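## Task

Remove the black key fob from the drawer of the small wooden box and set it directly on the table surface, not on top of anything. Then close the drawer. The box must stay roughly in its current spot and orientation, and the remaining item must still be inside the drawer.

## Robot and tools

Robot: two arms, left_arm and right_arm. Each base sits on a tilted plate, and both plates hang from a metal frame behind them. For proximity warnings, a plate plus its half of the frame count as part of that arm. Calibrated bases in the scene frame: left_arm (+0.048, +0.320, +0.317) m, quat_wxyz (+0.957, -0.123, +0.264, +0.004); right_arm (+0.034, -0.209, +0.317) m, quat_wxyz (+0.957, +0.118, +0.266, +0.011).

Frame: a single scene frame. The origin is at table-top height, halfway between the nominal bases. +x points out over the table, +z points up, and left_arm is on the +y side. Arm names do not match image left and right. On each gripper, the fingers point along its own +z and close along its own y. end_effector_position is the point between the finger pads, just under 1 cm behind the tips. Reported poses can be off by a few cm, and more at long reach.

Row format: 16 numbers covering both arms, even if only one moves. The order is left x, y, z, qw, qx, qy, qz, opening, then the same eight for the right arm. x, y, z are an absolute gripper position in metres in the scene frame. The quaternion is an absolute orientation with w first. Together these make a pose. Opening runs from -1 (closed, 0 mm gap) to +1 (fully open, about 87 mm); 0.5 gives about 69 mm, 0 about 43 mm and -0.5 about 18 mm. An arm that should hold still must get its last reported pose and its intended opening again in every call. Repeat the same quaternion each time rather than the drifted reported one.

execute_actions {actions, cameras}:
- actions=[] returns the state with pictures.
- [{rows, steps}] plays up to 15 rows, one per control step of 1/30 s. steps is at most 15 and defaults to 15. The last row repeats if rows run out, and an action needs at least 5 steps.
- [{steps: n}] with no rows waits up to 300 steps, counted from the previous result, so reply time counts toward it.
- A target more than 0.6 m from the arm's last reported position, along any of its gripper axes, causes a refusal and nothing is sent.
- Results are taken 5 steps before the action ends; those steps run afterwards. Pictures come only with an empty list or when cameras names them ("all" gives all, [] gives none).
Each step, the controller limits the command to within 100 mm and 20 degrees of the measured pose, then solves IK, favouring position.

move {target, speed, blend, blocking, cameras}: target is one 16-number row or a list of up to 15 rows, all absolute poses. Each gripper travels in a straight line, turning the shorter way. There is no obstacle or arm avoidance. speed is m/s, from 0.002 to 0.5 with a default of 0.25; rotation speed is capped at twice that value in rad/s. speed can be one value or one per target. blend, in metres, rounds corners between listed targets; 0 stops at each. All paths share a 10 s cap. The first target's openings go out at the start. Openings in later targets are applied on arrival, with the arms paused until the fingers settle. blocking=false returns after about 0.5 s while the motion continues. The result adds a "move:" line with an ending (done, off_target, moving, held, fault) and any limits: limits=paced means the pose was clipped, and limits=held means steps were withheld. done means at rest within 10 mm and 2 degrees. Neither done nor off_target tells you about contact. Faster moves lag and stray more, and hit harder. Aiming far past a contact presses harder. Don't route a gripper near its own arm's base, because that can flip the shoulder posture.

wait {seconds 0 to 10, cameras}: lets time pass without new commands and ends early when a move finishes. stop {cameras}: brakes the current move, which needs braking distance; the fingers keep moving. zoom_image {camera, region [x0,y0,x1,y1]}: enlarges part of the camera's latest image. The region is at most 504 by 504 px, with the origin at top-left. finished_scene {scene}: takes the current scene number, ends and grades the scene, and cannot be undone.

Result lines: each arm's end_effector_position (m) and end_effector_quat_wxyz. grip_measured is on the same scale as opening, with up to about 0.043 error. Joint positions are waist, shoulder, elbow, wrist pitch, wrist yaw, wrist roll, then the gripper on a 0 (closed) to 1 (open) scale. Joint velocities read "within noise" when the arm is still. Joint torques are in N m, with positive meaning toward larger joint values. The first three wrap past ±28 N m and include gravity and friction. Hand target is the pose currently being driven toward. MOTOR HOT appears at 75 °C. At 90 °C an OVER-TEMPERATURE FAULT folds that arm away for the rest of the scene.

Joint ranges (rad): waist -2.618 to 3.054, shoulder 0.000 to 3.142, elbow 0.000 to 3.142 (straight at 2.901), wrist pitch -1.571 to 1.571, wrist yaw -1.571 to 1.571, wrist roll -2.094 to 2.094.

Gripping: once the fingers touch, command about 0.04 below grip_measured for a full-force hold (about 20 N per pad); use less for a lighter hold. Closing fast can squeeze too hard.

Cameras: cam_high, cam_low, cam_left_wrist, cam_right_wrist, each 672x504. Wrist views can lag behind motion.

Avoid: dropping or releasing a moving object, slamming, hard contact or pressing between the arms, pushing the box out of place or turning it, and anything leaving the table. Heavy loads, long reach or pushing against something heats the motors. Stops of any kind cost. After every move, check where the gripper ended up and how it is tilted, then correct it. Small moves may fall short or go sideways. Things may occasionally be tugged or nudged by outside forces.

Each tool is called after "Emit:" as name([rows], argument=value, ...), one row to a line, values as JSON.

## Session

Emit:
execute_actions(actions=[], cameras=["all"])

Scene clock: 0.00 s of 6000.00 s.
left_arm: end_effector_position=(+0.0998, +0.1270, +0.2928) grip_measured=+1.000 end_effector_quat_wxyz=(-0.035, +0.687, +0.534, -0.491) | right_arm: end_effector_position=(+0.4542, -0.2631, +0.1802) grip_measured=+1.000 end_effector_quat_wxyz=(+0.210, +0.029, +0.971, -0.113)
Joint positions: left_arm=[-0.98 1.552 0.577 -0.527 0.448 0.878 1] | right_arm=[0.037 1.58 0.906 0.109 0.457 -0.116 1]
Joint velocities: within noise
Joint torques (N m): no reading
Motor temperatures (°C): left_arm=[26 35 37 31 25 28 24] | right_arm=[25 31 31 31 29 29 29]
Heat: left arm: 37 °C; right arm: 31 °C.
Hand target: left_arm +0.1015, +0.1262, +0.2930; -0.032, +0.687, +0.535, -0.491 | right_arm +0.4606, -0.2645, +0.1858; +0.220, +0.033, +0.968, -0.113

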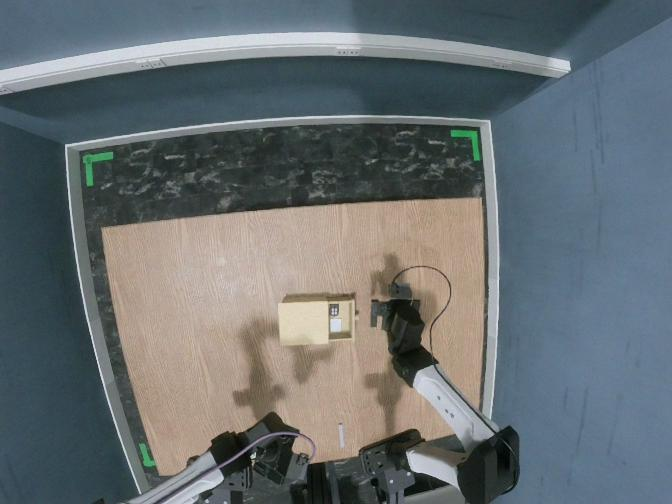

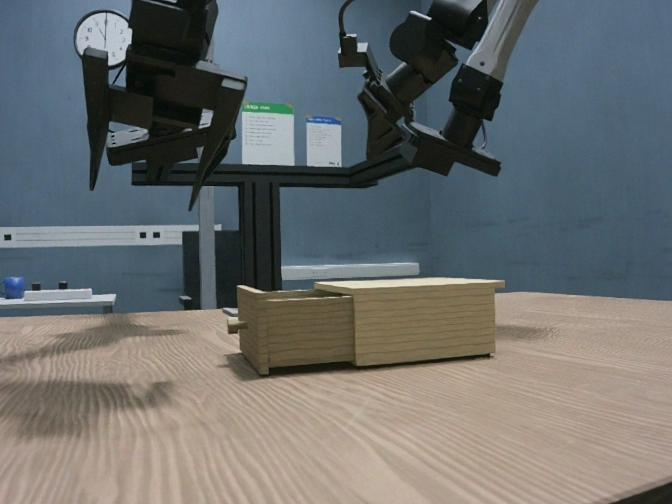

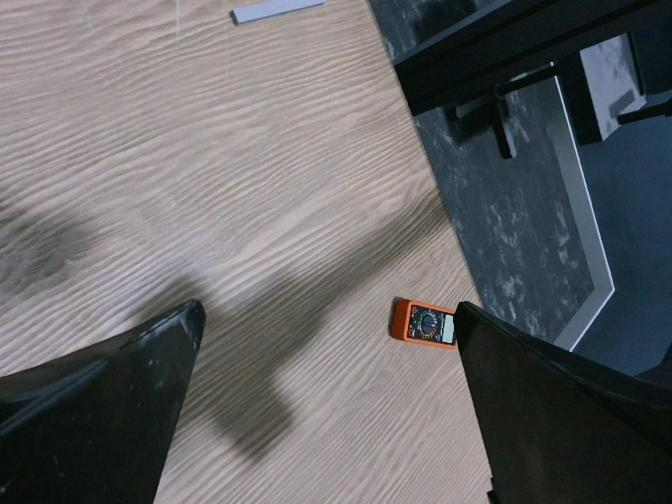

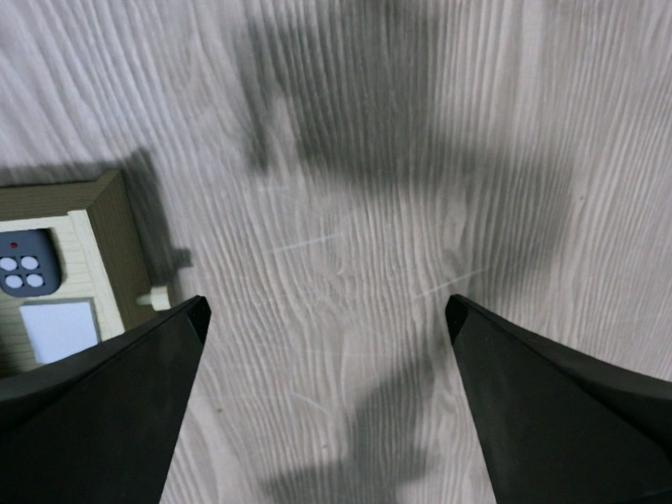

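Emit:
zoom_image(camera="cam_high", region=[260, 270, 400, 370])

Emit:
zoom_image(camera="cam_low", region=[200, 240, 540, 400])

Emit:
zoom_image(camera="cam_right_wrist", region=[0, 130, 240, 400])

Scaled by 3.600 from the camera's 672x504 image, which has a finer 960x720 frame.

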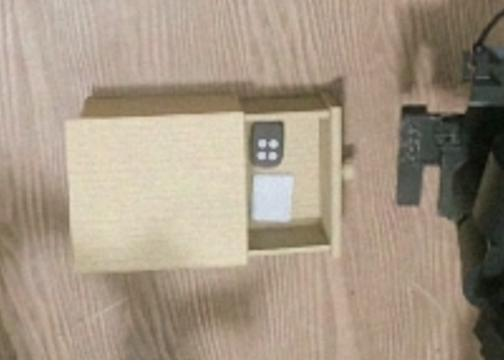

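Scaled by 1.482 from the camera's 672x504 image, which has a finer 960x720 frame.

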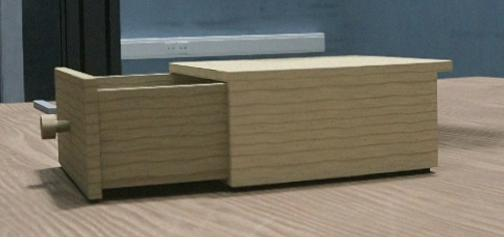

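Scaled by 1.867 from the camera's 672x504 image, which has a finer 960x720 frame.

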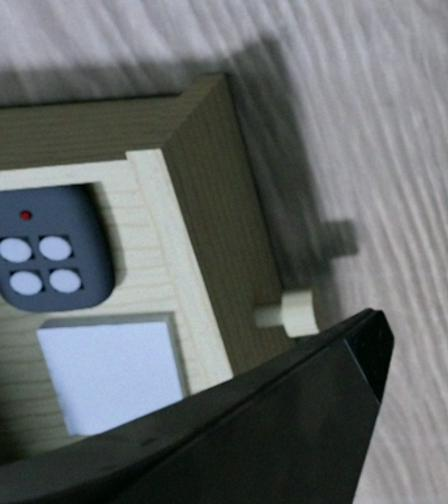

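Emit:
move(target=[0.0998,0.1270,0.2928,-0.035,0.687,0.534,-0.491,1,0.42,-0.11,0.16,0,0,1,0,1], speed=0.2, cameras=["cam_high","cam_right_wrist","cam_low"])

Scene clock: 4.90 s of 6000.00 s.
left_arm: end_effector_position=(+0.0998, +0.1270, +0.2928) grip_measured=+1.000 end_effector_quat_wxyz=(-0.035, +0.687, +0.534, -0.491) | right_arm: end_effector_position=(+0.4204, -0.1172, +0.1619) grip_measured=+1.000 end_effector_quat_wxyz=(+0.007, +0.001, +1.000, -0.006)
Joint positions: left_arm=[-0.98 1.552 0.577 -0.527 0.448 0.878 1] | right_arm=[0.305 1.911 1.341 -0.529 0.397 0.235 1]
Joint velocities: left_arm=[-0.007 0.012 -0.017 0.168 -0.095 0.037 0] | right_arm=[within noise]
Joint torques (N m): left_arm=[-3.22 -4.04 3.79 0.43 0.54 0.19] | right_arm=[5.37 -7.13 7.04 0.1 -0.09 -0.04]
Motor temperatures (°C): left_arm=[26 36 38 31 25 28 24] | right_arm=[25 32 32 31 29 29 29]
Heat: left arm: 38 °C; right arm: 32 °C.
Hand target: left_arm +0.0999, +0.1270, +0.2928; -0.035, +0.687, +0.534, -0.491 | right_arm +0.4198, -0.1100, +0.1601; +0.000, +0.000, +1.000, +0.000
Off the commanded pose: left_arm 0.000 m, 0 deg | right_arm 0.007 m, 1 deg.
Kept back: nothing.
move: done
camera_calibration:
cam_right_wrist: T_world_to_cam=[[0.0187286, -0.999774, 0.0101029, -0.12845], [-0.648134, -0.00444614, 0.761513, 0.168361], [-0.761296, -0.0208101, -0.648071, 0.559058], [0, 0, 0, 1]] pos_world=[0.537135, -0.116038, 0.235398]
Images, in order (width x height): cam_high 672x504, cam_low 672x504, cam_right_wrist 672x504.

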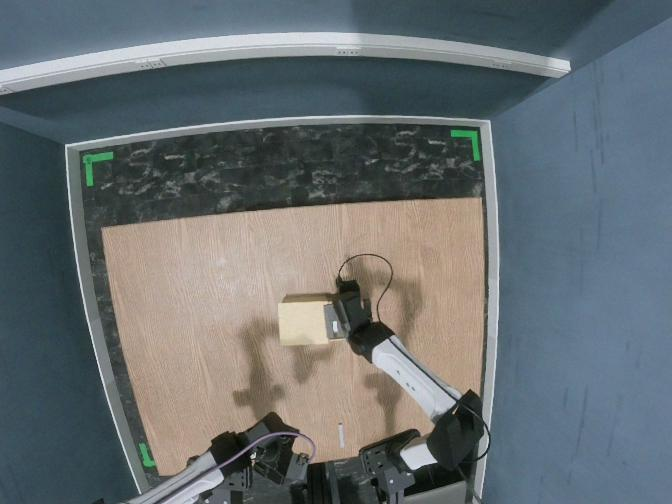

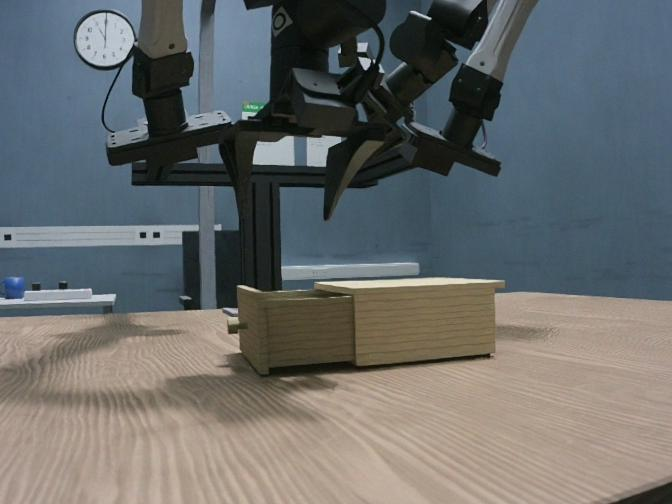

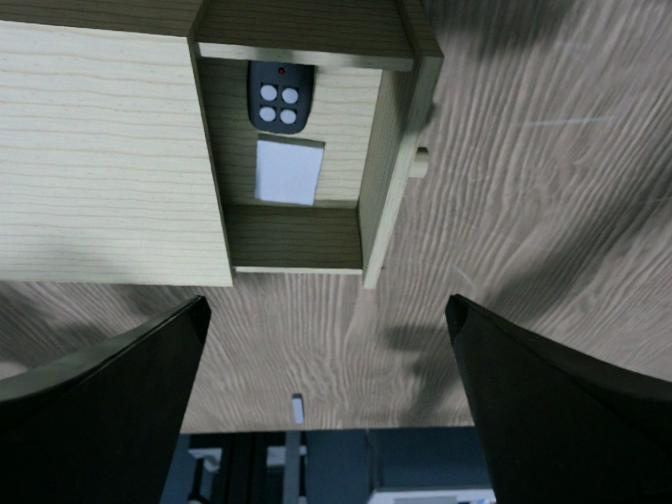

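Emit:
move([
  [0.0998,0.1270,0.2928,-0.035,0.687,0.534,-0.491,1,0.40,-0.163,0.11,0,0,1,0,0.3],
  [0.0998,0.1270,0.2928,-0.035,0.687,0.534,-0.491,1,0.40,-0.163,0.048,0,0,1,0,0.3],
], speed=[0.2,0.12], blend=0.02, cameras=["cam_low","cam_right_wrist"])

Scene clock: 8.50 s of 6000.00 s.
left_arm: end_effector_position=(+0.0998, +0.1270, +0.2928) grip_measured=+1.000 end_effector_quat_wxyz=(-0.035, +0.687, +0.534, -0.491) | right_arm: end_effector_position=(+0.3967, -0.1620, +0.0543) grip_measured=+0.300 end_effector_quat_wxyz=(-0.003, -0.001, +1.000, -0.003)
Joint positions: left_arm=[-0.98 1.552 0.577 -0.527 0.448 0.878 1] | right_arm=[0.11 2.125 1.253 -0.184 0.296 0.056 0.65]
Joint velocities: within noise
Joint torques (N m): left_arm=[-3.22 -4.08 3.82 0.44 0.54 0.19] | right_arm=[2.84 -7.28 4.62 0.31 -0.08 -0.23]
Motor temperatures (°C): left_arm=[26 36 38 31 25 28 24] | right_arm=[26 32 32 31 29 29 29]
Heat: left arm: 38 °C; right arm: 32 °C.
Hand target: left_arm +0.0999, +0.1270, +0.2928; -0.035, +0.687, +0.534, -0.491 | right_arm +0.3999, -0.1630, +0.0482; +0.000, +0.000, +1.000, +0.000
Off the commanded pose: left_arm 0.000 m, 0 deg | right_arm 0.007 m, 1 deg.
Kept back: nothing.
move: done
camera_calibration:
cam_right_wrist: T_world_to_cam=[[0.0223255, -0.999743, 0.00397455, -0.172781], [-0.63271, -0.0110509, 0.77431, 0.226838], [-0.774067, -0.0198016, -0.632794, 0.474696], [0, 0, 0, 1]] pos_world=[0.514826, -0.16083, 0.125429]
Images, in order (width x height): cam_low 672x504, cam_right_wrist 672x504.

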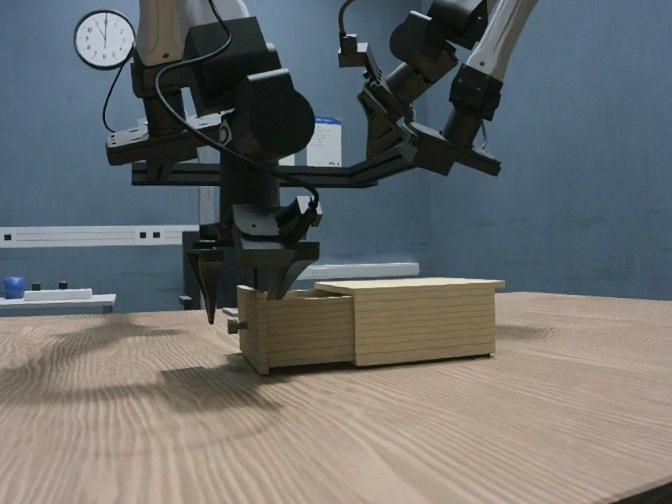

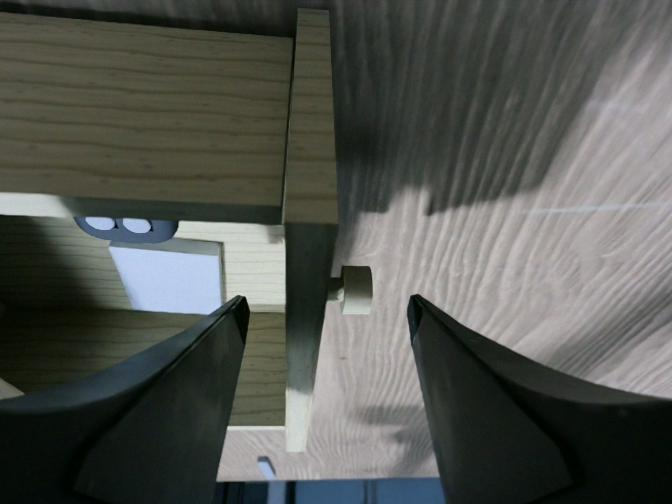

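Emit:
move([
  [0.0998,0.1270,0.2928,-0.035,0.687,0.534,-0.491,1,0.403,-0.175,0.042,0,0,1,0,0.3],
  [0.0998,0.1270,0.2928,-0.035,0.687,0.534,-0.491,1,0.403,-0.219,0.042,0,0,1,0,0.3],
], speed=[0.06,0.08], blend=0.01, cameras=["cam_low","cam_right_wrist", "cam_high"])

Scene clock: 9.83 s of 6000.00 s.
left_arm: end_effector_position=(+0.0998, +0.1270, +0.2928) grip_measured=+1.000 end_effector_quat_wxyz=(-0.035, +0.687, +0.534, -0.491) | right_arm: end_effector_position=(+0.3981, -0.1980, +0.0418) grip_measured=+0.300 end_effector_quat_wxyz=(-0.007, +0.004, +1.000, +0.029)
Joint positions: left_arm=[-0.98 1.552 0.577 -0.527 0.448 0.878 1] | right_arm=[-0.013 2.129 1.261 -0.171 0.17 -0.044 0.65]
Joint velocities: within noise
Joint torques (N m): left_arm=[-3.23 -4.07 3.77 0.43 0.54 0.2] | right_arm=[0.75 -9.73 3.26 0.2 0.45 -0.43]
Motor temperatures (°C): left_arm=[26 36 38 31 25 28 24] | right_arm=[26 32 32 31 29 29 29]
Heat: left arm: 38 °C; right arm: 32 °C.
Hand target: left_arm +0.0999, +0.1270, +0.2928; -0.035, +0.687, +0.534, -0.491 | right_arm +0.4026, -0.2187, +0.0424; -0.001, +0.000, +1.000, +0.000
Off the commanded pose: left_arm 0.000 m, 0 deg | right_arm 0.022 m, 3 deg.
Kept back: nothing.
move: off_target (right_arm); blend cut to 0.0069 m at target 1
camera_calibration:
cam_right_wrist: T_world_to_cam=[[0.0132047, -0.998087, -0.0603911, -0.202118], [-0.627009, -0.0553119, 0.777046, 0.225898], [-0.7789, 0.0276052, -0.62654, 0.478224], [0, 0, 0, 1]] pos_world=[0.516797, -0.202438, 0.111887]
Images, in order (width x height): cam_high 672x504, cam_low 672x504, cam_right_wrist 672x504.

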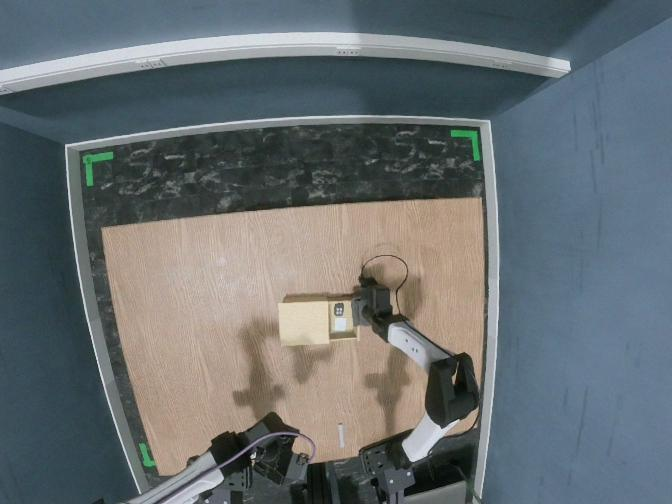

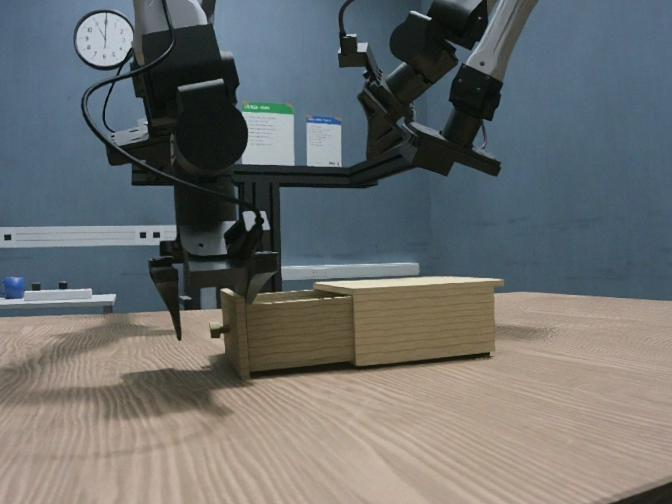

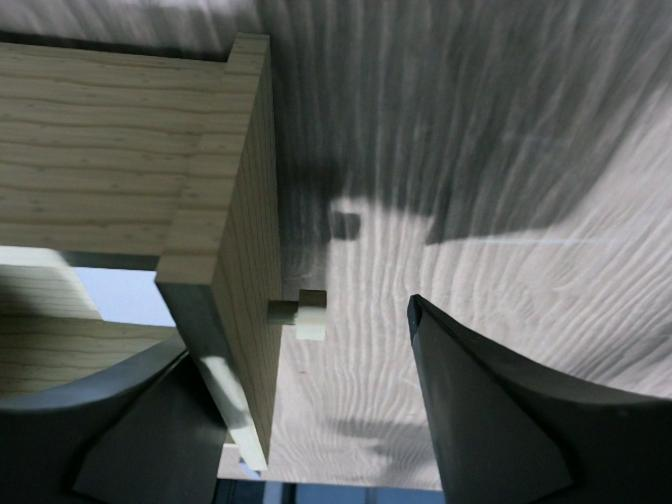

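Emit:
move(target=[0.0998,0.1270,0.2928,-0.035,0.687,0.534,-0.491,1,0.404,-0.243,0.042,0,0,1,0,0.3], speed=0.06, cameras=["cam_low","cam_right_wrist", "cam_high"])

Emit:
zoom_image(camera="cam_high", region=[260, 270, 400, 370])

Scene clock: 10.93 s of 6000.00 s.
left_arm: end_effector_position=(+0.0998, +0.1270, +0.2928) grip_measured=+1.000 end_effector_quat_wxyz=(-0.035, +0.687, +0.534, -0.491) | right_arm: end_effector_position=(+0.3938, -0.2296, +0.0362) grip_measured=+0.300 end_effector_quat_wxyz=(-0.013, +0.002, +1.000, +0.019)
Joint positions: left_arm=[-0.98 1.552 0.577 -0.527 0.448 0.878 1] | right_arm=[-0.084 2.129 1.261 -0.17 0.156 -0.107 0.65]
Joint velocities: within noise
Joint torques (N m): left_arm=[-3.22 -4.04 3.82 0.43 0.55 0.18] | right_arm=[1.51 -10.78 3.64 0.14 0.22 -0.32]
Motor temperatures (°C): left_arm=[26 36 38 31 25 28 24] | right_arm=[26 33 32 31 29 29 29]
Heat: left arm: 38 °C; right arm: 33 °C.
Hand target: left_arm +0.0999, +0.1270, +0.2928; -0.035, +0.687, +0.534, -0.491 | right_arm +0.4037, -0.2430, +0.0420; +0.000, +0.000, +1.000, +0.000
Off the commanded pose: left_arm 0.000 m, 0 deg | right_arm 0.018 m, 3 deg.
Kept back: nothing.
move: off_target (right_arm)
camera_calibration:
cam_right_wrist: T_world_to_cam=[[0.0161458, -0.999085, -0.0396084, -0.236056], [-0.618148, -0.0411101, 0.784986, 0.225263], [-0.785896, 0.0118097, -0.618246, 0.471054], [0, 0, 0, 1]] pos_world=[0.513257, -0.232142, 0.10505]
Images, in order (width x height): cam_high 672x504, cam_low 672x504, cam_right_wrist 672x504.

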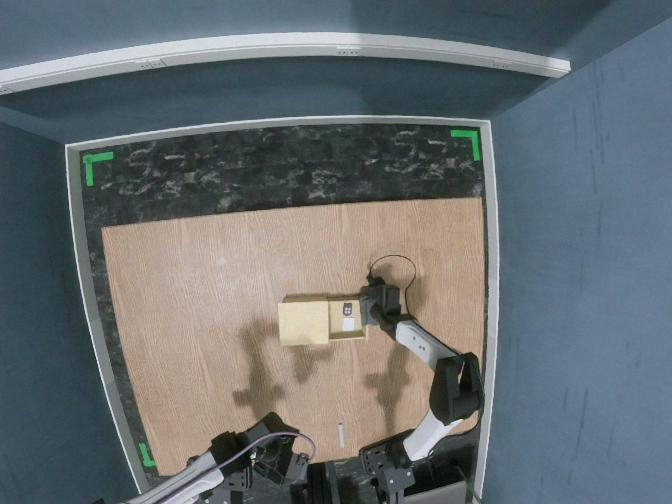

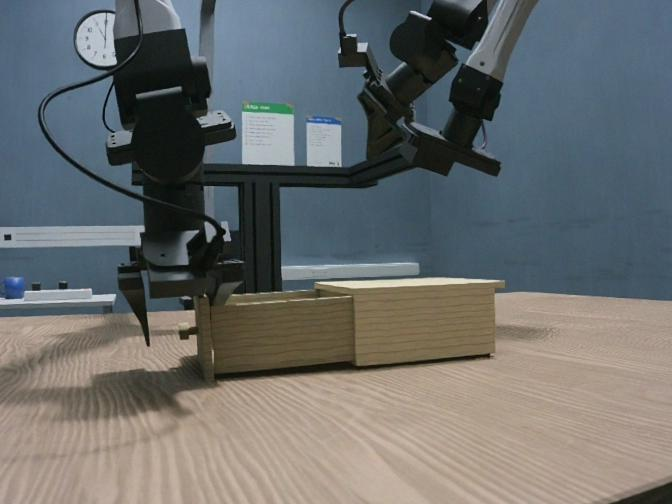

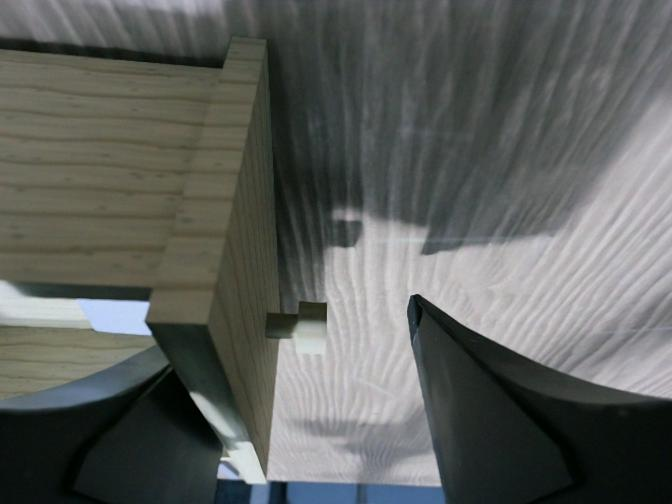

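Scaled by 3.600 from the camera's 672x504 image, which has a finer 960x720 frame.

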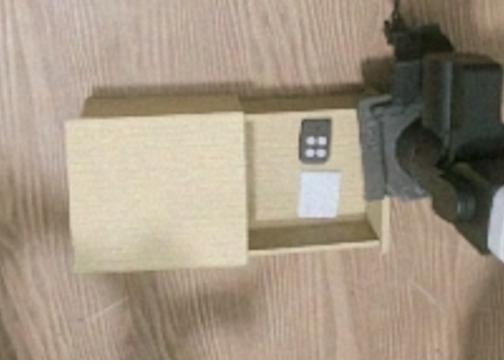

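Emit:
move([
  [0.0998,0.1270,0.2928,-0.035,0.687,0.534,-0.491,1,0.40,-0.214,0.045,0,0,1,0,0.3],
  [0.0998,0.1270,0.2928,-0.035,0.687,0.534,-0.491,1,0.41,-0.20,0.11,0,0,1,0,0.3],
  [0.0998,0.1270,0.2928,-0.035,0.687,0.534,-0.491,1,0.42,-0.135,0.125,0,0,1,0,0.3],
], speed=[0.1,0.2,0.2], blend=[0.01,0.03,0], cameras=["cam_low","cam_right_wrist"])

Scene clock: 13.10 s of 6000.00 s.
left_arm: end_effector_position=(+0.0998, +0.1270, +0.2928) grip_measured=+1.000 end_effector_quat_wxyz=(-0.035, +0.687, +0.534, -0.491) | right_arm: end_effector_position=(+0.4166, -0.1331, +0.1247) grip_measured=+0.300 end_effector_quat_wxyz=(+0.000, -0.006, +1.000, +0.006)
Joint positions: left_arm=[-0.98 1.552 0.577 -0.527 0.448 0.878 1] | right_arm=[0.224 1.976 1.311 -0.416 0.334 0.148 0.65]
Joint velocities: within noise
Joint torques (N m): left_arm=[-3.23 -4.1 3.79 0.43 0.55 0.18] | right_arm=[4.04 -8.46 6.22 0.07 0.08 -0.03]
Motor temperatures (°C): left_arm=[26 36 38 31 25 28 24] | right_arm=[26 33 32 31 29 29 29]
Heat: left arm: 38 °C; right arm: 33 °C.
Hand target: left_arm +0.0999, +0.1270, +0.2928; -0.035, +0.687, +0.534, -0.491 | right_arm +0.4199, -0.1350, +0.1250; +0.000, +0.000, +1.000, +0.000
Off the commanded pose: left_arm 0.000 m, 0 deg | right_arm 0.004 m, 1 deg.
Kept back: nothing.
move: done
camera_calibration:
cam_right_wrist: T_world_to_cam=[[0.0319476, -0.999394, -0.0138471, -0.146387], [-0.637628, -0.0310479, 0.769719, 0.185195], [-0.769682, -0.0157614, -0.638233, 0.53456], [0, 0, 0, 1]] pos_world=[0.534204, -0.132123, 0.196599]
Images, in order (width x height): cam_low 672x504, cam_right_wrist 672x504.

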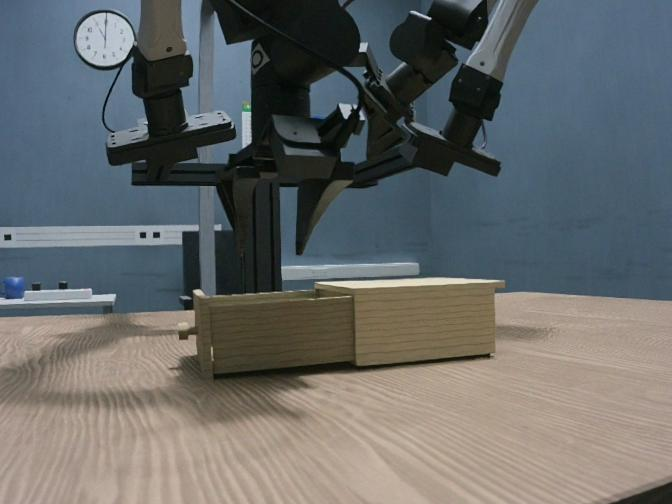

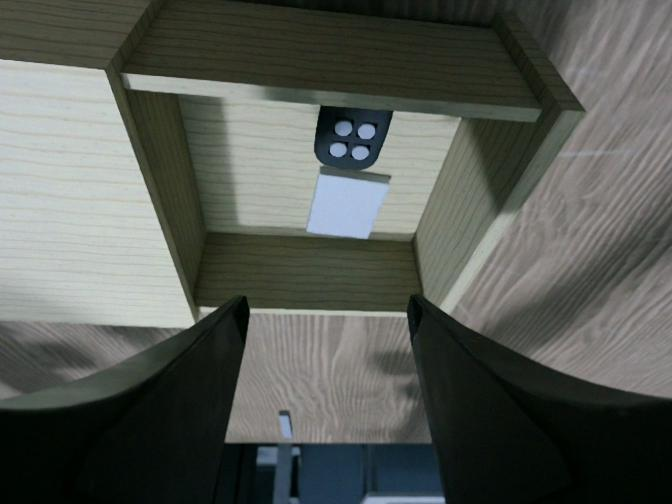

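Emit:
move([
  [0.0998,0.1270,0.2928,-0.035,0.687,0.534,-0.491,1,0.42,-0.142,0.09,0,0,1,0,0.2],
  [0.0998,0.1270,0.2928,-0.035,0.687,0.534,-0.491,1,0.42,-0.1415,0.022,0,0,1,0,0.2],
], speed=[0.15,0.1], blend=[0.01,0], cameras=["cam_low","cam_right_wrist"])

Scene clock: 15.03 s of 6000.00 s.
left_arm: end_effector_position=(+0.0998, +0.1270, +0.2928) grip_measured=+1.000 end_effector_quat_wxyz=(-0.035, +0.687, +0.534, -0.491) | right_arm: end_effector_position=(+0.4117, -0.1408, +0.0300) grip_measured=+0.200 end_effector_quat_wxyz=(-0.011, -0.003, +1.000, -0.005)
Joint positions: left_arm=[-0.98 1.552 0.577 -0.527 0.448 0.878 1] | right_arm=[0.141 2.262 1.416 -0.235 0.313 0.084 0.6]
Joint velocities: within noise
Joint torques (N m): left_arm=[-3.21 -4.04 3.78 0.43 0.55 0.19] | right_arm=[3.26 -7.61 5.53 0.45 -0.11 -0.29]
Motor temperatures (°C): left_arm=[26 36 38 31 25 28 24] | right_arm=[26 33 32 31 28 29 29]
Heat: left arm: 38 °C; right arm: 33 °C.
Hand target: left_arm +0.0999, +0.1270, +0.2928; -0.035, +0.687, +0.534, -0.491 | right_arm +0.4198, -0.1418, +0.0224; +0.000, +0.000, +1.000, +0.000
Off the commanded pose: left_arm 0.000 m, 0 deg | right_arm 0.012 m, 1 deg.
Kept back: nothing.
move: off_target (right_arm)
camera_calibration:
cam_right_wrist: T_world_to_cam=[[0.0263855, -0.999625, 0.00736408, -0.153573], [-0.620579, -0.0106043, 0.784072, 0.250194], [-0.7837, -0.0252581, -0.620626, 0.474133], [0, 0, 0, 1]] pos_world=[0.530895, -0.138886, 0.0992196]
Images, in order (width x height): cam_low 672x504, cam_right_wrist 672x504.

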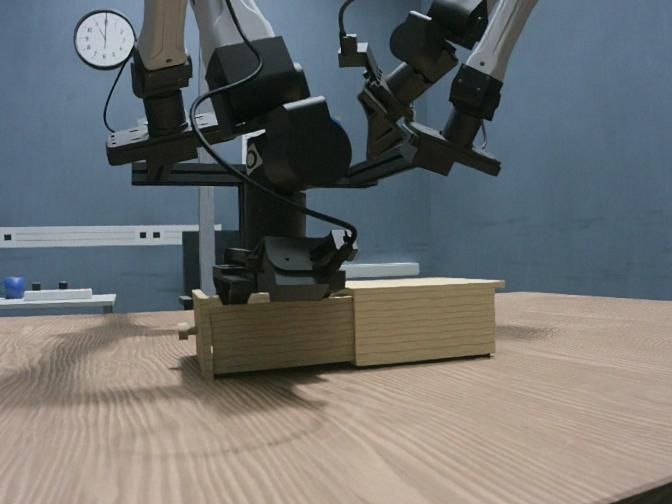

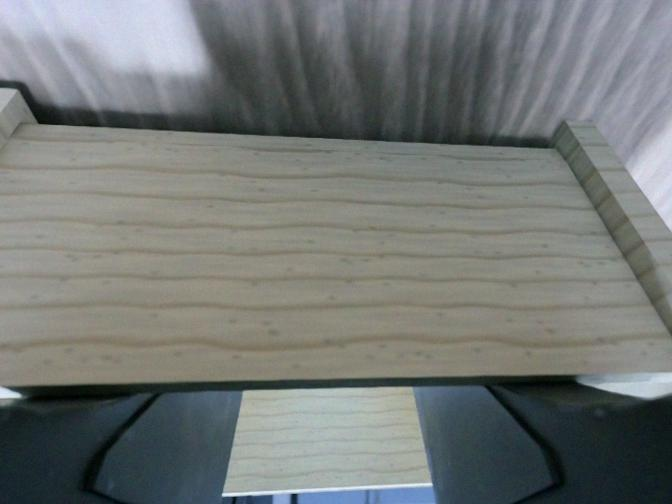

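Emit:
move(target=[0.0998,0.1270,0.2928,-0.035,0.687,0.534,-0.491,1,0.423,-0.1415,0.011,0,0,1,0,0.2], speed=0.05, cameras=["cam_right_wrist"])

Scene clock: 15.97 s of 6000.00 s.
left_arm: end_effector_position=(+0.0998, +0.1270, +0.2928) grip_measured=+1.000 end_effector_quat_wxyz=(-0.035, +0.687, +0.534, -0.491) | right_arm: end_effector_position=(+0.4127, -0.1409, +0.0293) grip_measured=+0.200 end_effector_quat_wxyz=(-0.019, -0.010, +1.000, -0.005)
Joint positions: left_arm=[-0.98 1.552 0.577 -0.527 0.448 0.878 1] | right_arm=[0.141 2.275 1.445 -0.267 0.313 0.075 0.6]
Joint velocities: within noise
Joint torques (N m): left_arm=[-3.23 -4.07 3.84 0.44 0.53 0.2] | right_arm=[2.62 -5.81 5.97 0.77 -0.16 -0.24]
Motor temperatures (°C): left_arm=[26 37 38 31 25 28 24] | right_arm=[26 34 32 31 28 29 29]
Heat: left arm: 38 °C; right arm: 34 °C.
Hand target: left_arm +0.0999, +0.1270, +0.2928; -0.035, +0.687, +0.534, -0.491 | right_arm +0.4222, -0.1420, +0.0126; +0.000, +0.000, +1.000, +0.000
Off the commanded pose: left_arm 0.000 m, 0 deg | right_arm 0.021 m, 3 deg.
Kept back: nothing.
move: off_target (right_arm)
camera_calibration:
cam_right_wrist: T_world_to_cam=[[0.0407288, -0.99914, 0.00780809, -0.159576], [-0.608569, -0.0186083, 0.793283, 0.244969], [-0.792455, -0.0370612, -0.608804, 0.476179], [0, 0, 0, 1]] pos_world=[0.53293, -0.137233, 0.0968154]
Images, in order (width x height): cam_right_wrist 672x504.

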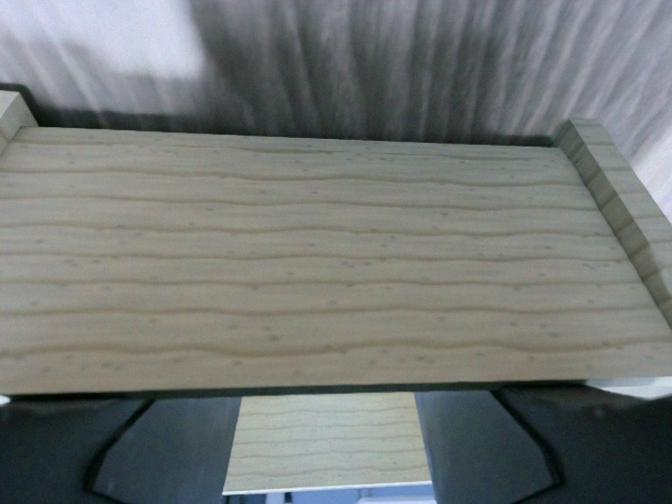

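Emit:
execute_actions(actions=[], cameras=["cam_low","cam_high"])

Emit:
zoom_image(camera="cam_low", region=[170, 220, 390, 390])

Emit:
zoom_image(camera="cam_high", region=[270, 270, 400, 370])

Scene clock: 17.40 s of 6000.00 s.
left_arm: end_effector_position=(+0.0998, +0.1270, +0.2928) grip_measured=+1.000 end_effector_quat_wxyz=(-0.035, +0.687, +0.534, -0.491) | right_arm: end_effector_position=(+0.4127, -0.1409, +0.0293) grip_measured=+0.200 end_effector_quat_wxyz=(-0.019, -0.010, +1.000, -0.005)
Joint positions: left_arm=[-0.98 1.552 0.577 -0.527 0.448 0.878 1] | right_arm=[0.141 2.276 1.445 -0.268 0.313 0.075 0.6]
Joint velocities: within noise
Joint torques (N m): left_arm=[-3.22 -4.11 3.81 0.43 0.54 0.19] | right_arm=[2.63 -5.87 5.79 0.75 -0.13 -0.23]
Motor temperatures (°C): left_arm=[26 37 38 31 25 28 24] | right_arm=[26 34 32 31 28 29 29]
Heat: left arm: 38 °C; right arm: 34 °C.
Hand target: left_arm +0.0999, +0.1270, +0.2928; -0.035, +0.687, +0.534, -0.491 | right_arm +0.4222, -0.1420, +0.0125; +0.000, +0.000, +1.000, +0.000
Off the commanded pose: left_arm 0.000 m, 0 deg | right_arm 0.021 m, 3 deg.
Steps of this call (1-43: nothing new was sent). Readings (end_effector_position of left_arm | right_arm):
1: (+0.0998, +0.1270, +0.2928) | (+0.4129, -0.1409, +0.0294)
2: (+0.0998, +0.1270, +0.2928) | (+0.4128, -0.1409, +0.0294)
4: (+0.0998, +0.1270, +0.2928) | (+0.4128, -0.1409, +0.0294)
8: (+0.0998, +0.1270, +0.2928) | (+0.4127, -0.1409, +0.0294)
43: the state above
Images, in order (width x height): cam_high 672x504, cam_low 672x504.

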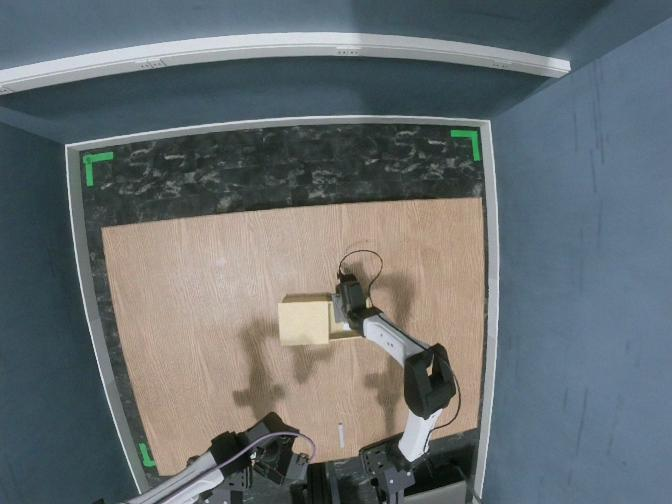

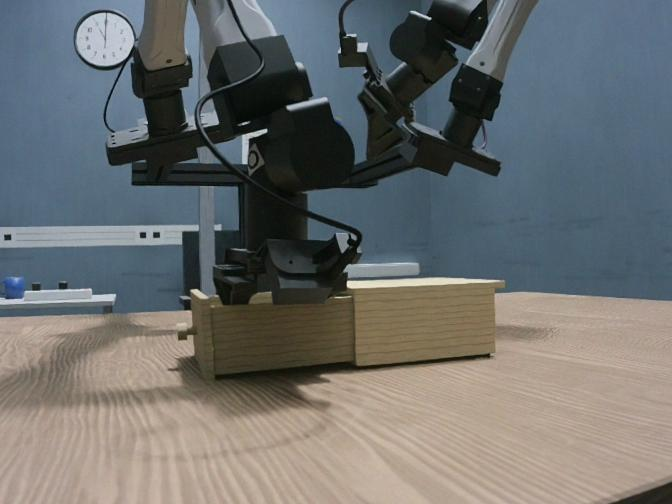

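Scaled by 2.291 from the camera's 672x504 image, which has a finer 960x720 frame.

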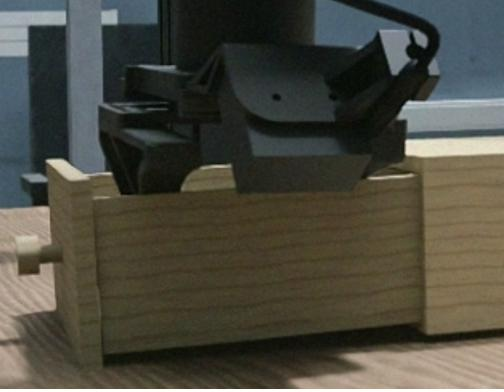

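Scaled by 3.877 from the camera's 672x504 image, which has a finer 960x720 frame.

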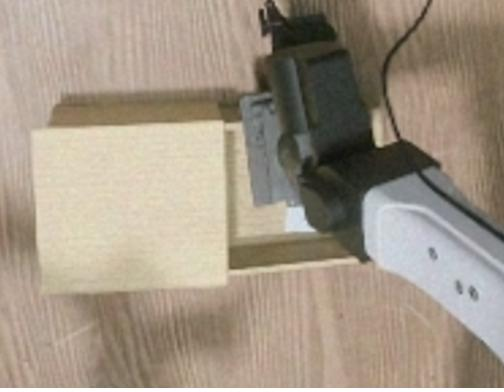

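Emit:
move([
  [0.0998,0.1270,0.2928,-0.035,0.687,0.534,-0.491,1,0.415,-0.142,0.075,0.2588,0,0.9659,0,0.2],
  [0.0998,0.1270,0.2928,-0.035,0.687,0.534,-0.491,1,0.420,-0.1415,0.022,0.2588,0,0.9659,0,0.2],
], speed=[0.25,0.1], blend=[0.005,0], cameras=["cam_low","cam_right_wrist"])

Emit:
zoom_image(camera="cam_low", region=[170, 220, 390, 390])

Scene clock: 20.07 s of 6000.00 s.
left_arm: end_effector_position=(+0.0998, +0.1270, +0.2928) grip_measured=+1.000 end_effector_quat_wxyz=(-0.035, +0.687, +0.534, -0.491) | right_arm: end_effector_position=(+0.4200, -0.1386, +0.0280) grip_measured=+0.200 end_effector_quat_wxyz=(+0.257, +0.001, +0.966, +0.001)
Joint positions: left_arm=[-0.98 1.552 0.577 -0.527 0.448 0.878 1] | right_arm=[0.157 2.227 0.871 0.843 0.318 -0.074 0.6]
Joint velocities: within noise
Joint torques (N m): left_arm=[-3.18 -4.05 3.79 0.42 0.53 0.18] | right_arm=[2.66 -5.79 2.06 1.28 -0.12 -0.26]
Motor temperatures (°C): left_arm=[26 37 38 31 25 28 24] | right_arm=[26 34 32 31 28 29 29]
Heat: left arm: 38 °C; right arm: 34 °C.
Hand target: left_arm +0.0999, +0.1270, +0.2928; -0.035, +0.687, +0.534, -0.491 | right_arm +0.4198, -0.1415, +0.0222; +0.259, +0.000, +0.966, +0.000
Off the commanded pose: left_arm 0.000 m, 0 deg | right_arm 0.007 m, 0 deg.
Kept back: nothing.
move: done
camera_calibration:
cam_right_wrist: T_world_to_cam=[[0.0169847, -0.999833, 0.00670597, -0.147709], [-0.93646, -0.0135573, 0.350512, 0.401272], [-0.350363, -0.0122332, -0.936534, 0.308113], [0, 0, 0, 1]] pos_world=[0.486235, -0.138475, 0.148898]
Images, in order (width x height): cam_low 672x504, cam_right_wrist 672x504.

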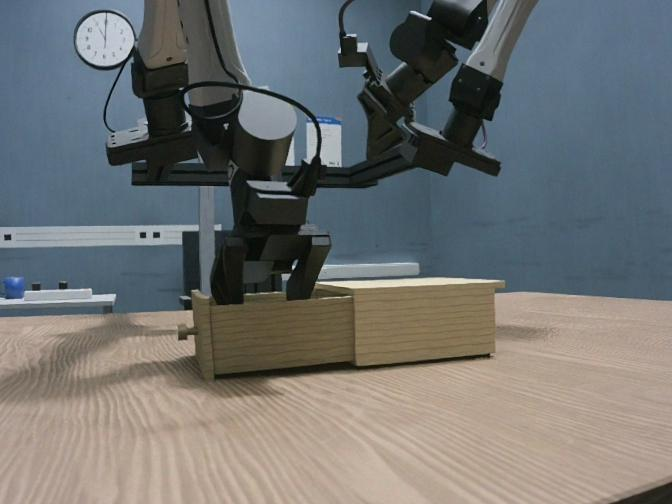

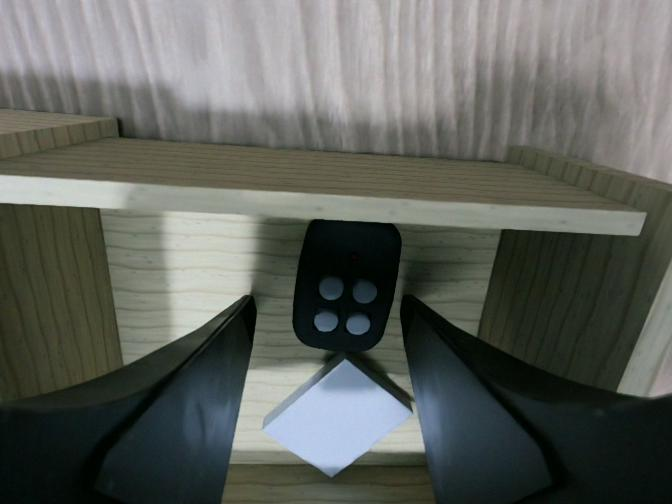

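Scaled by 2.291 from the camera's 672x504 image, which has a finer 960x720 frame.

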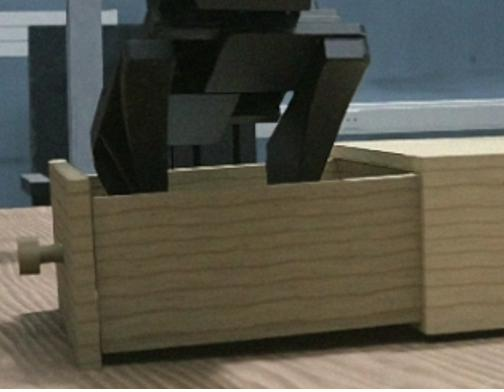

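Emit:
move([
  [0.0998,0.1270,0.2928,-0.035,0.687,0.534,-0.491,1,0.424,-0.150,0.026,0.2588,0,0.9659,0,0.2],
  [0.0998,0.1270,0.2928,-0.035,0.687,0.534,-0.491,1,0.424,-0.1495,0.008,0.2588,0,0.9659,0,0.2],
], speed=[0.1,0.06], blend=[0.003,0], cameras=["cam_right_wrist"])

Scene clock: 21.20 s of 6000.00 s.
left_arm: end_effector_position=(+0.0998, +0.1270, +0.2928) grip_measured=+1.000 end_effector_quat_wxyz=(-0.035, +0.687, +0.534, -0.491) | right_arm: end_effector_position=(+0.4272, -0.1390, +0.0259) grip_measured=+0.200 end_effector_quat_wxyz=(+0.270, -0.001, +0.963, +0.014)
Joint positions: left_arm=[-0.98 1.552 0.577 -0.527 0.448 0.878 1] | right_arm=[0.14 2.239 0.88 0.872 0.275 -0.087 0.6]
Joint velocities: within noise
Joint torques (N m): left_arm=[-3.22 -4.07 3.78 0.43 0.54 0.21] | right_arm=[1.14 -3.79 4.53 1.07 -0.03 -0.3]
Motor temperatures (°C): left_arm=[26 37 38 31 25 28 24] | right_arm=[26 34 32 31 28 29 29]
Heat: left arm: 38 °C; right arm: 34 °C.
Hand target: left_arm +0.0999, +0.1270, +0.2928; -0.035, +0.687, +0.534, -0.491 | right_arm +0.4230, -0.1498, +0.0094; +0.259, +0.000, +0.966, +0.000
Off the commanded pose: left_arm 0.000 m, 0 deg | right_arm 0.021 m, 2 deg.
Kept back: nothing.
move: off_target (right_arm)
camera_calibration:
cam_right_wrist: T_world_to_cam=[[0.0277605, -0.99947, -0.0169989, -0.152082], [-0.944936, -0.0317854, 0.325708, 0.410494], [-0.326075, 0.00702107, -0.945318, 0.301171], [0, 0, 0, 1]] pos_world=[0.490317, -0.141068, 0.148416]
Images, in order (width x height): cam_right_wrist 672x504.

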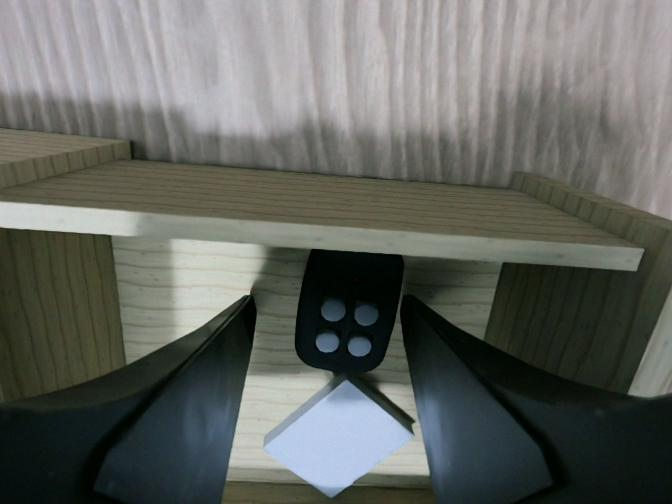

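Emit:
execute_actions([
  {"rows":[[0.0998,0.1270,0.2928,-0.035,0.687,0.534,-0.491,1,0.425,-0.145,0.016,0.2588,0,0.9659,0,0.17],[0.0998,0.1270,0.2928,-0.035,0.687,0.534,-0.491,1,0.425,-0.145,0.020,0.2588,0,0.9659,0,0.14],[0.0998,0.1270,0.2928,-0.035,0.687,0.534,-0.491,1,0.425,-0.145,0.022,0.2588,0,0.9659,0,0.11],[0.0998,0.1270,0.2928,-0.035,0.687,0.534,-0.491,1,0.425,-0.144,0.022,0.2588,0,0.9659,0,0.08],[0.0998,0.1270,0.2928,-0.035,0.687,0.534,-0.491,1,0.425,-0.143,0.022,0.2588,0,0.9659,0,0.05],[0.0998,0.1270,0.2928,-0.035,0.687,0.534,-0.491,1,0.425,-0.143,0.022,0.2588,0,0.9659,0,0.02],[0.0998,0.1270,0.2928,-0.035,0.687,0.534,-0.491,1,0.425,-0.143,0.022,0.2588,0,0.9659,0,-0.01],[0.0998,0.1270,0.2928,-0.035,0.687,0.534,-0.491,1,0.425,-0.143,0.022,0.2588,0,0.9659,0,-0.04],[0.0998,0.1270,0.2928,-0.035,0.687,0.534,-0.491,1,0.425,-0.143,0.022,0.2588,0,0.9659,0,-0.07],[0.0998,0.1270,0.2928,-0.035,0.687,0.534,-0.491,1,0.425,-0.143,0.022,0.2588,0,0.9659,0,-0.1],[0.0998,0.1270,0.2928,-0.035,0.687,0.534,-0.491,1,0.425,-0.143,0.022,0.2588,0,0.9659,0,-0.13],[0.0998,0.1270,0.2928,-0.035,0.687,0.534,-0.491,1,0.425,-0.143,0.022,0.2588,0,0.9659,0,-0.16],[0.0998,0.1270,0.2928,-0.035,0.687,0.534,-0.491,1,0.425,-0.143,0.022,0.2588,0,0.9659,0,-0.19],[0.0998,0.1270,0.2928,-0.035,0.687,0.534,-0.491,1,0.425,-0.143,0.022,0.2588,0,0.9659,0,-0.22],[0.0998,0.1270,0.2928,-0.035,0.687,0.534,-0.491,1,0.425,-0.143,0.022,0.2588,0,0.9659,0,-0.25]]},
], cameras=["cam_right_wrist"])

Emit:
execute_actions([
  {"rows":[[0.0998,0.1270,0.2928,-0.035,0.687,0.534,-0.491,1,0.425,-0.143,0.022,0.2588,0,0.9659,0,-0.25]],"steps":8},
], cameras=["cam_right_wrist"])

Scene clock: 22.33 s of 6000.00 s.
left_arm: end_effector_position=(+0.0998, +0.1270, +0.2928) grip_measured=+1.000 end_effector_quat_wxyz=(-0.035, +0.687, +0.534, -0.491) | right_arm: end_effector_position=(+0.4305, -0.1356, +0.0271) grip_measured=-0.083 end_effector_quat_wxyz=(+0.274, -0.002, +0.962, +0.017)
Joint positions: left_arm=[-0.98 1.552 0.577 -0.527 0.448 0.878 1] | right_arm=[0.146 2.24 0.887 0.875 0.273 -0.087 0.459]
Joint velocities: left_arm=[within noise] | right_arm=[-0.017 0.002 0.007 -0.022 -0.051 -0.051 -0.364]
Joint torques (N m): left_arm=[-3.22 -4.08 3.82 0.44 0.54 0.19] | right_arm=[3.29 -7.3 2.25 0.78 0.25 -0.14]
Motor temperatures (°C): left_arm=[26 37 39 30 25 28 24] | right_arm=[26 34 32 31 28 29 29]
Heat: left arm: 39 °C; right arm: 34 °C.
Steps of this call (1-24: nothing new was sent; 25-34: this action's first 10). Readings (end_effector_position of left_arm | right_arm):
25: (+0.0998, +0.1270, +0.2928) | (+0.4277, -0.1386, +0.0259)
26: (+0.0998, +0.1270, +0.2928) | (+0.4277, -0.1380, +0.0261)
28: (+0.0998, +0.1270, +0.2928) | (+0.4279, -0.1366, +0.0265)
32: (+0.0998, +0.1270, +0.2928) | (+0.4296, -0.1356, +0.0270)
34: the state above
camera_calibration:
cam_right_wrist: T_world_to_cam=[[0.03147, -0.99926, -0.0221321, -0.150206], [-0.947864, -0.0368622, 0.316535, 0.41415], [-0.317116, 0.0110169, -0.948323, 0.300141], [0, 0, 0, 1]] pos_world=[0.492465, -0.138135, 0.150213]
Images, in order (width x height): cam_right_wrist 672x504.

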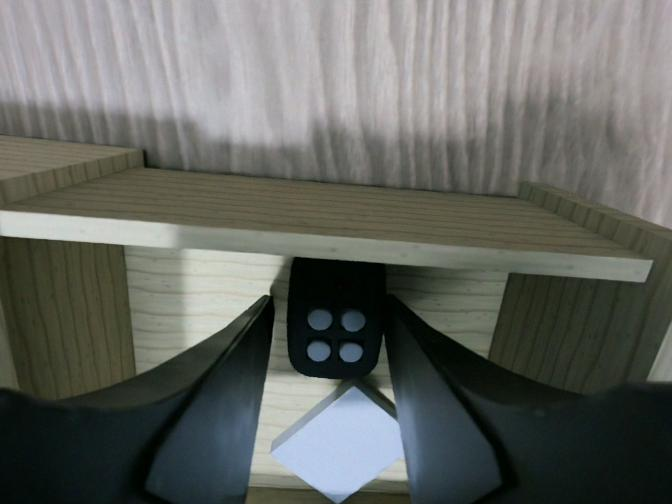

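Scene clock: 22.60 s of 6000.00 s.
left_arm: end_effector_position=(+0.0998, +0.1270, +0.2928) grip_measured=+1.000 end_effector_quat_wxyz=(-0.035, +0.687, +0.534, -0.491) | right_arm: end_effector_position=(+0.4311, -0.1356, +0.0272) grip_measured=-0.173 end_effector_quat_wxyz=(+0.275, -0.002, +0.961, +0.017)
Joint positions: left_arm=[-0.98 1.552 0.577 -0.527 0.448 0.878 1] | right_arm=[0.146 2.24 0.888 0.875 0.273 -0.087 0.414]
Joint velocities: within noise
Joint torques (N m): left_arm=[-3.22 -4.07 3.81 0.43 0.55 0.19] | right_arm=[3.23 -7.24 1.92 0.79 0.24 -0.14]
Motor temperatures (°C): left_arm=[26 37 39 30 25 28 24] | right_arm=[26 34 32 31 28 29 29]
Heat: left arm: 39 °C; right arm: 34 °C.
Off your previous action's commanded pose at its last step (step 5 of this call): left_arm 0.000 m, 0 deg | right_arm 0.011 m, 3 deg.
Steps of this call (1-5: your previous action's last 5; 6-8: this action's first 3). Readings (end_effector_position of left_arm | right_arm):
6: (+0.0998, +0.1270, +0.2928) | (+0.4311, -0.1356, +0.0272)
7: (+0.0998, +0.1270, +0.2928) | (+0.4311, -0.1356, +0.0272)
8: the state above
camera_calibration:
cam_right_wrist: T_world_to_cam=[[0.0311471, -0.999268, -0.0221933, -0.150056], [-0.94822, -0.0365631, 0.315501, 0.414954], [-0.316082, 0.0112172, -0.948666, 0.300018], [0, 0, 0, 1]] pos_world=[0.492972, -0.13814, 0.150368]
Images, in order (width x height): cam_right_wrist 672x504.

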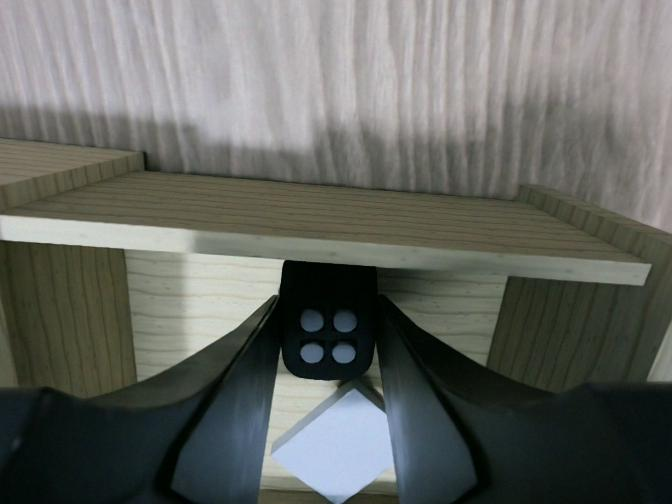

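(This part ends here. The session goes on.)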